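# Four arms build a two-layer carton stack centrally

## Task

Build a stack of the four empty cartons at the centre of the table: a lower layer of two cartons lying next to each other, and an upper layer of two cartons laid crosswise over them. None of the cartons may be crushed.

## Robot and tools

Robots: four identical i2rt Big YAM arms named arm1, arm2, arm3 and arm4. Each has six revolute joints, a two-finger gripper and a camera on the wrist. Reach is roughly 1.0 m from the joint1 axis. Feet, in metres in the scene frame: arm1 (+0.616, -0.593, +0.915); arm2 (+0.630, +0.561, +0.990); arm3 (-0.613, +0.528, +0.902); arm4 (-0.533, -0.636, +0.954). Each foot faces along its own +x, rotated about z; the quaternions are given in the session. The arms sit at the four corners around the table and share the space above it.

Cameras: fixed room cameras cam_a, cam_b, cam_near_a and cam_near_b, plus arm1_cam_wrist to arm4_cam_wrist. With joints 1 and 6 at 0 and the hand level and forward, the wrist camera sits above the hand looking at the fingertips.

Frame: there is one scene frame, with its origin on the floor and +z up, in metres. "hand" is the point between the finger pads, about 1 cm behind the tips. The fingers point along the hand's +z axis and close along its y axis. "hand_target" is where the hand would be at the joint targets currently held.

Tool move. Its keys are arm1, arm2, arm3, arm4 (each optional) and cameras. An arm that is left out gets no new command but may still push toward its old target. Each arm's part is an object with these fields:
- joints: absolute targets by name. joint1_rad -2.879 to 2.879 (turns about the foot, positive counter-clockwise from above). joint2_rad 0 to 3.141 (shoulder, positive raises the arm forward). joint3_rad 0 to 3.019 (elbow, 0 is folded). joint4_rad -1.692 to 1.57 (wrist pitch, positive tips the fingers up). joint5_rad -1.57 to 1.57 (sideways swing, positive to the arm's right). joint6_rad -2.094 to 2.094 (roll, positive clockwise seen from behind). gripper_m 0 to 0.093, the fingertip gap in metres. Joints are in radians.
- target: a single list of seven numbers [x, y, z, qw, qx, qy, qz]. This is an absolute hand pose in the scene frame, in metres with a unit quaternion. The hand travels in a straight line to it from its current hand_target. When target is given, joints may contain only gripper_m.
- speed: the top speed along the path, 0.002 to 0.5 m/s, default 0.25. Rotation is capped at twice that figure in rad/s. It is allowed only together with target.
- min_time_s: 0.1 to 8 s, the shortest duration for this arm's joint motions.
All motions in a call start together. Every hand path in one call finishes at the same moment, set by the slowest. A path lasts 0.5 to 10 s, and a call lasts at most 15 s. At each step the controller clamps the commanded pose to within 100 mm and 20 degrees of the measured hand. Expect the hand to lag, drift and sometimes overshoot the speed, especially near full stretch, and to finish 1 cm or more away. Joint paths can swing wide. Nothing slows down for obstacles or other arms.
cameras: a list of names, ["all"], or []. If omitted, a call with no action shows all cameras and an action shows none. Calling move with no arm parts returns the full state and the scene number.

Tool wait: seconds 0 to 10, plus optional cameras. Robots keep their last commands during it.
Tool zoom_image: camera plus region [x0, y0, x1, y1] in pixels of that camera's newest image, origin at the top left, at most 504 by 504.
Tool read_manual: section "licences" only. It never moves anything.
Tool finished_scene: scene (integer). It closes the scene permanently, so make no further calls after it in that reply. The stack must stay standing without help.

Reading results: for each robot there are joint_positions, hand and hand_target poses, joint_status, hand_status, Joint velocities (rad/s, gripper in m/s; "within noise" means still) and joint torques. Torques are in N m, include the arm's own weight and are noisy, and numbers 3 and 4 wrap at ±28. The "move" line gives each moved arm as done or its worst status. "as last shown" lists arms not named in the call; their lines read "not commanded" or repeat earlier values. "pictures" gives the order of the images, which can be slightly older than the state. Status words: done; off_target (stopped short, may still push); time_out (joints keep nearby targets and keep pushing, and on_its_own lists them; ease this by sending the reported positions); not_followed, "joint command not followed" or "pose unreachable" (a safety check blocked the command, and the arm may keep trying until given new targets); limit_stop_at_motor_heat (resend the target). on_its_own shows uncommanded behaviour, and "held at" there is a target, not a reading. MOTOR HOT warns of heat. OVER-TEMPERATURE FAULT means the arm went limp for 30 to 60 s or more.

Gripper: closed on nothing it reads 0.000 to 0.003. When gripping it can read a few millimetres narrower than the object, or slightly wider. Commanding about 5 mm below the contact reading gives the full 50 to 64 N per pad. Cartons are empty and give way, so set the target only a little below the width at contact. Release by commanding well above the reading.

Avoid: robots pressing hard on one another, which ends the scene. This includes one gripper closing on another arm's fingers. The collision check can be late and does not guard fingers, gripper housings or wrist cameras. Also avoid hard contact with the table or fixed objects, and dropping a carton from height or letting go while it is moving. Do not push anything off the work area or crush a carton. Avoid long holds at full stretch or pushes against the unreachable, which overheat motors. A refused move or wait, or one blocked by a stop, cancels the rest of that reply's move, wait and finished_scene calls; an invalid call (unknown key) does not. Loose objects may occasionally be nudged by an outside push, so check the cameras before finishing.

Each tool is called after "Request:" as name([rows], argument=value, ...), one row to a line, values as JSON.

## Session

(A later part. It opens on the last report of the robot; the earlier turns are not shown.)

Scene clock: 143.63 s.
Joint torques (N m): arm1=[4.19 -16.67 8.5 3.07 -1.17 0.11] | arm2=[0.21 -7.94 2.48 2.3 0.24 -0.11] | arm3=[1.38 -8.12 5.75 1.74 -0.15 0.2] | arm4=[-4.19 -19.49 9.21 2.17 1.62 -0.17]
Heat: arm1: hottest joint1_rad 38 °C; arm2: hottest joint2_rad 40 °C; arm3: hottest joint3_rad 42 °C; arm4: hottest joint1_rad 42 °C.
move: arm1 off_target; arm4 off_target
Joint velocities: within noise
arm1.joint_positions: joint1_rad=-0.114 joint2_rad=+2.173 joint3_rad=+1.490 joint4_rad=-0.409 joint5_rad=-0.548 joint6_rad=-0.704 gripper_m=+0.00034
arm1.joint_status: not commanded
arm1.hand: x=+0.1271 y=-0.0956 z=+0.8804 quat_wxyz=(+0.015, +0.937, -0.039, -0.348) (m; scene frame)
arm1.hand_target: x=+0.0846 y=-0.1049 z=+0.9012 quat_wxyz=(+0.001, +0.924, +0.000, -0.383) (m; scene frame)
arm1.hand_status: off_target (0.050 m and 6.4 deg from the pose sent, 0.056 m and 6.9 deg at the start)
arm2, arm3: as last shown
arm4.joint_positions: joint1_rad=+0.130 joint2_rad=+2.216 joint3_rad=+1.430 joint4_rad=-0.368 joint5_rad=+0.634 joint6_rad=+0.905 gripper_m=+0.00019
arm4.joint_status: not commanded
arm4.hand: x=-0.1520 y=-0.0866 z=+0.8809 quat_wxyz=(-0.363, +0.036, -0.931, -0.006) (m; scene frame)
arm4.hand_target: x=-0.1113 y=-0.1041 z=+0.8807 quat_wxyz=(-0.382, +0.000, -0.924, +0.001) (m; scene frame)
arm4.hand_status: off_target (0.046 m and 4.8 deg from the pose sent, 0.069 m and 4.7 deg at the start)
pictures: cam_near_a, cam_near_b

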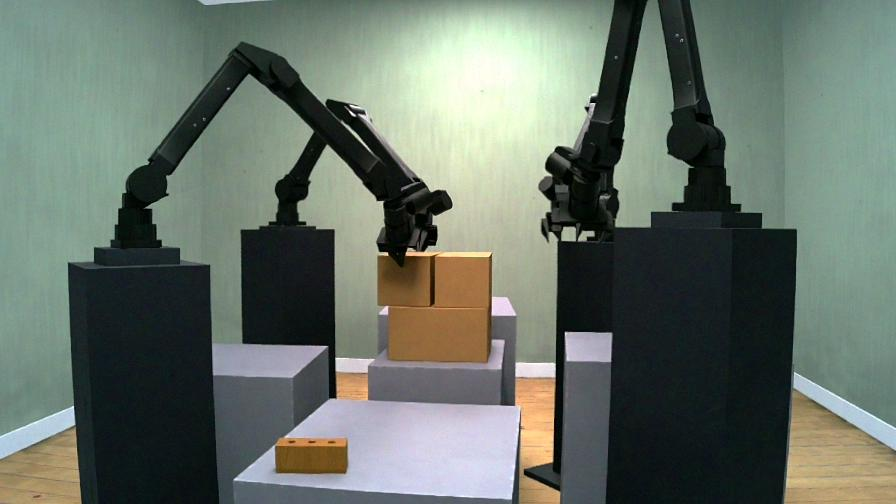

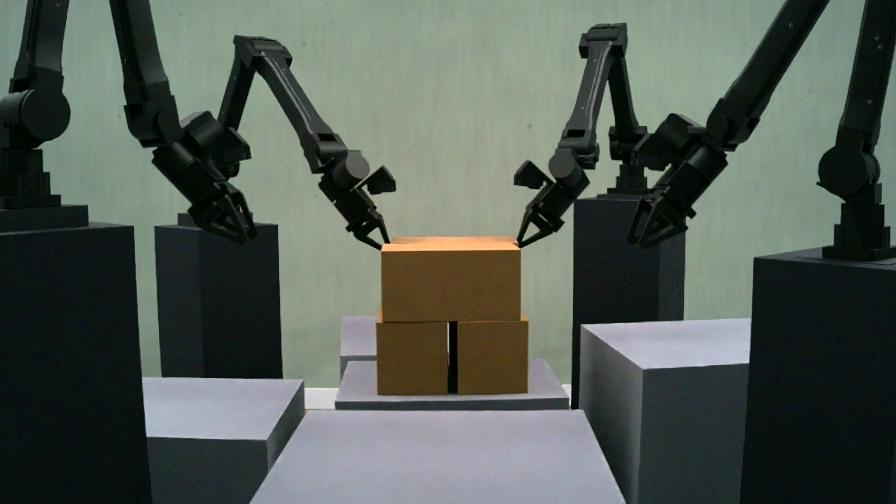

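Request:
move(arm1={"target":[0.22,-0.10,0.90,0,0.9239,0,-0.3827],"speed":0.1}, arm4={"target":[-0.24,-0.10,0.90,0.3827,0,0.9239,0],"speed":0.1}, cameras=["cam_near_a","cam_near_b"])

Scene clock: 146.40 s.
Joint torques (N m): arm1=[-1.14 -17.26 5.22 0.73 -0.47 0.03] | arm2=[0.5 -8.18 2.73 2.24 0.26 -0.13] | arm3=[1.38 -8 5.78 1.74 -0.15 0.21] | arm4=[0.79 -20.72 6.19 0.32 0.69 -0.08]
Heat: arm1: hottest joint1_rad 38 °C; arm2: hottest joint2_rad 40 °C; arm3: hottest joint3_rad 42 °C; arm4: hottest joint1_rad 42 °C.
move: arm1 off_target; arm4 done
Joint velocities: within noise
arm1.joint_positions: joint1_rad=-0.243 joint2_rad=+2.070 joint3_rad=+1.287 joint4_rad=-0.357 joint5_rad=-0.662 joint6_rad=-0.899 gripper_m=+0.00034
arm1.joint_status: not commanded
arm1.hand: x=+0.2154 y=-0.1054 z=+0.8839 quat_wxyz=(+0.011, +0.926, -0.002, -0.376) (m; scene frame)
arm1.hand_target: x=+0.2200 y=-0.1001 z=+0.8996 quat_wxyz=(+0.000, +0.924, +0.000, -0.383) (m; scene frame)
arm1.hand_status: off_target (0.018 m and 1.5 deg from the pose sent, 0.095 m and 6.4 deg at the start)
arm2, arm3: as last shown
arm4.joint_positions: joint1_rad=+0.265 joint2_rad=+2.140 joint3_rad=+1.326 joint4_rad=-0.460 joint5_rad=+0.738 joint6_rad=+1.143 gripper_m=+0.00019
arm4.joint_status: not commanded
arm4.hand: x=-0.2331 y=-0.0978 z=+0.8960 quat_wxyz=(-0.383, -0.002, -0.924, +0.000) (m; scene frame)
arm4.hand_target: x=-0.2398 y=-0.1000 z=+0.8999 quat_wxyz=(-0.383, +0.000, -0.924, +0.000) (m; scene frame)
arm4.hand_status: done (0.008 m and 0.2 deg from the pose sent, 0.091 m and 4.8 deg at the start)
pictures: cam_near_a, cam_near_b

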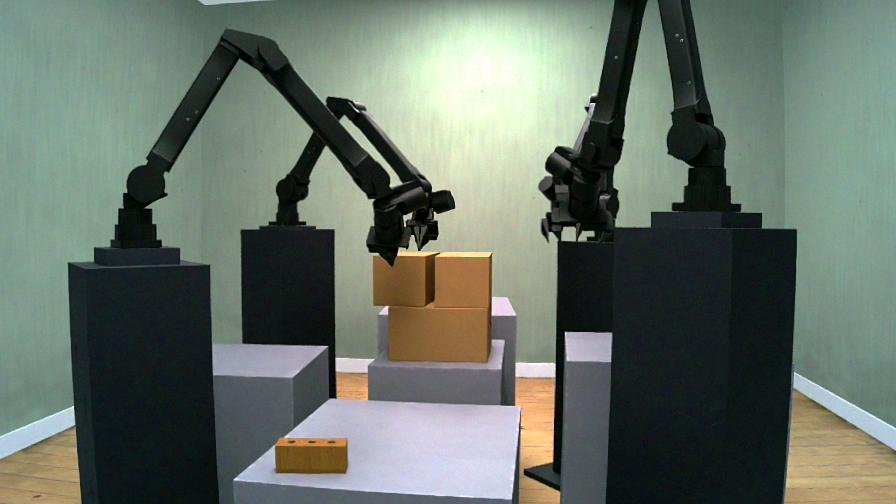

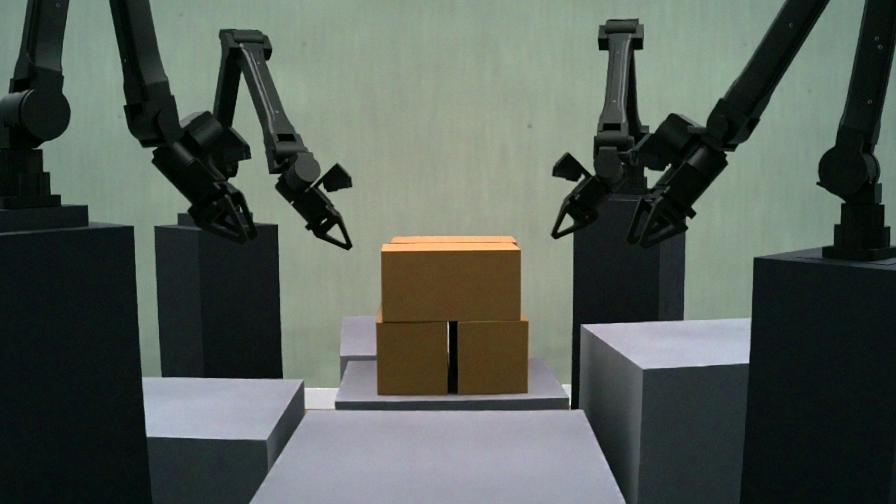

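Request:
finished_scene(scene=1)

The scene is finished: the task was done.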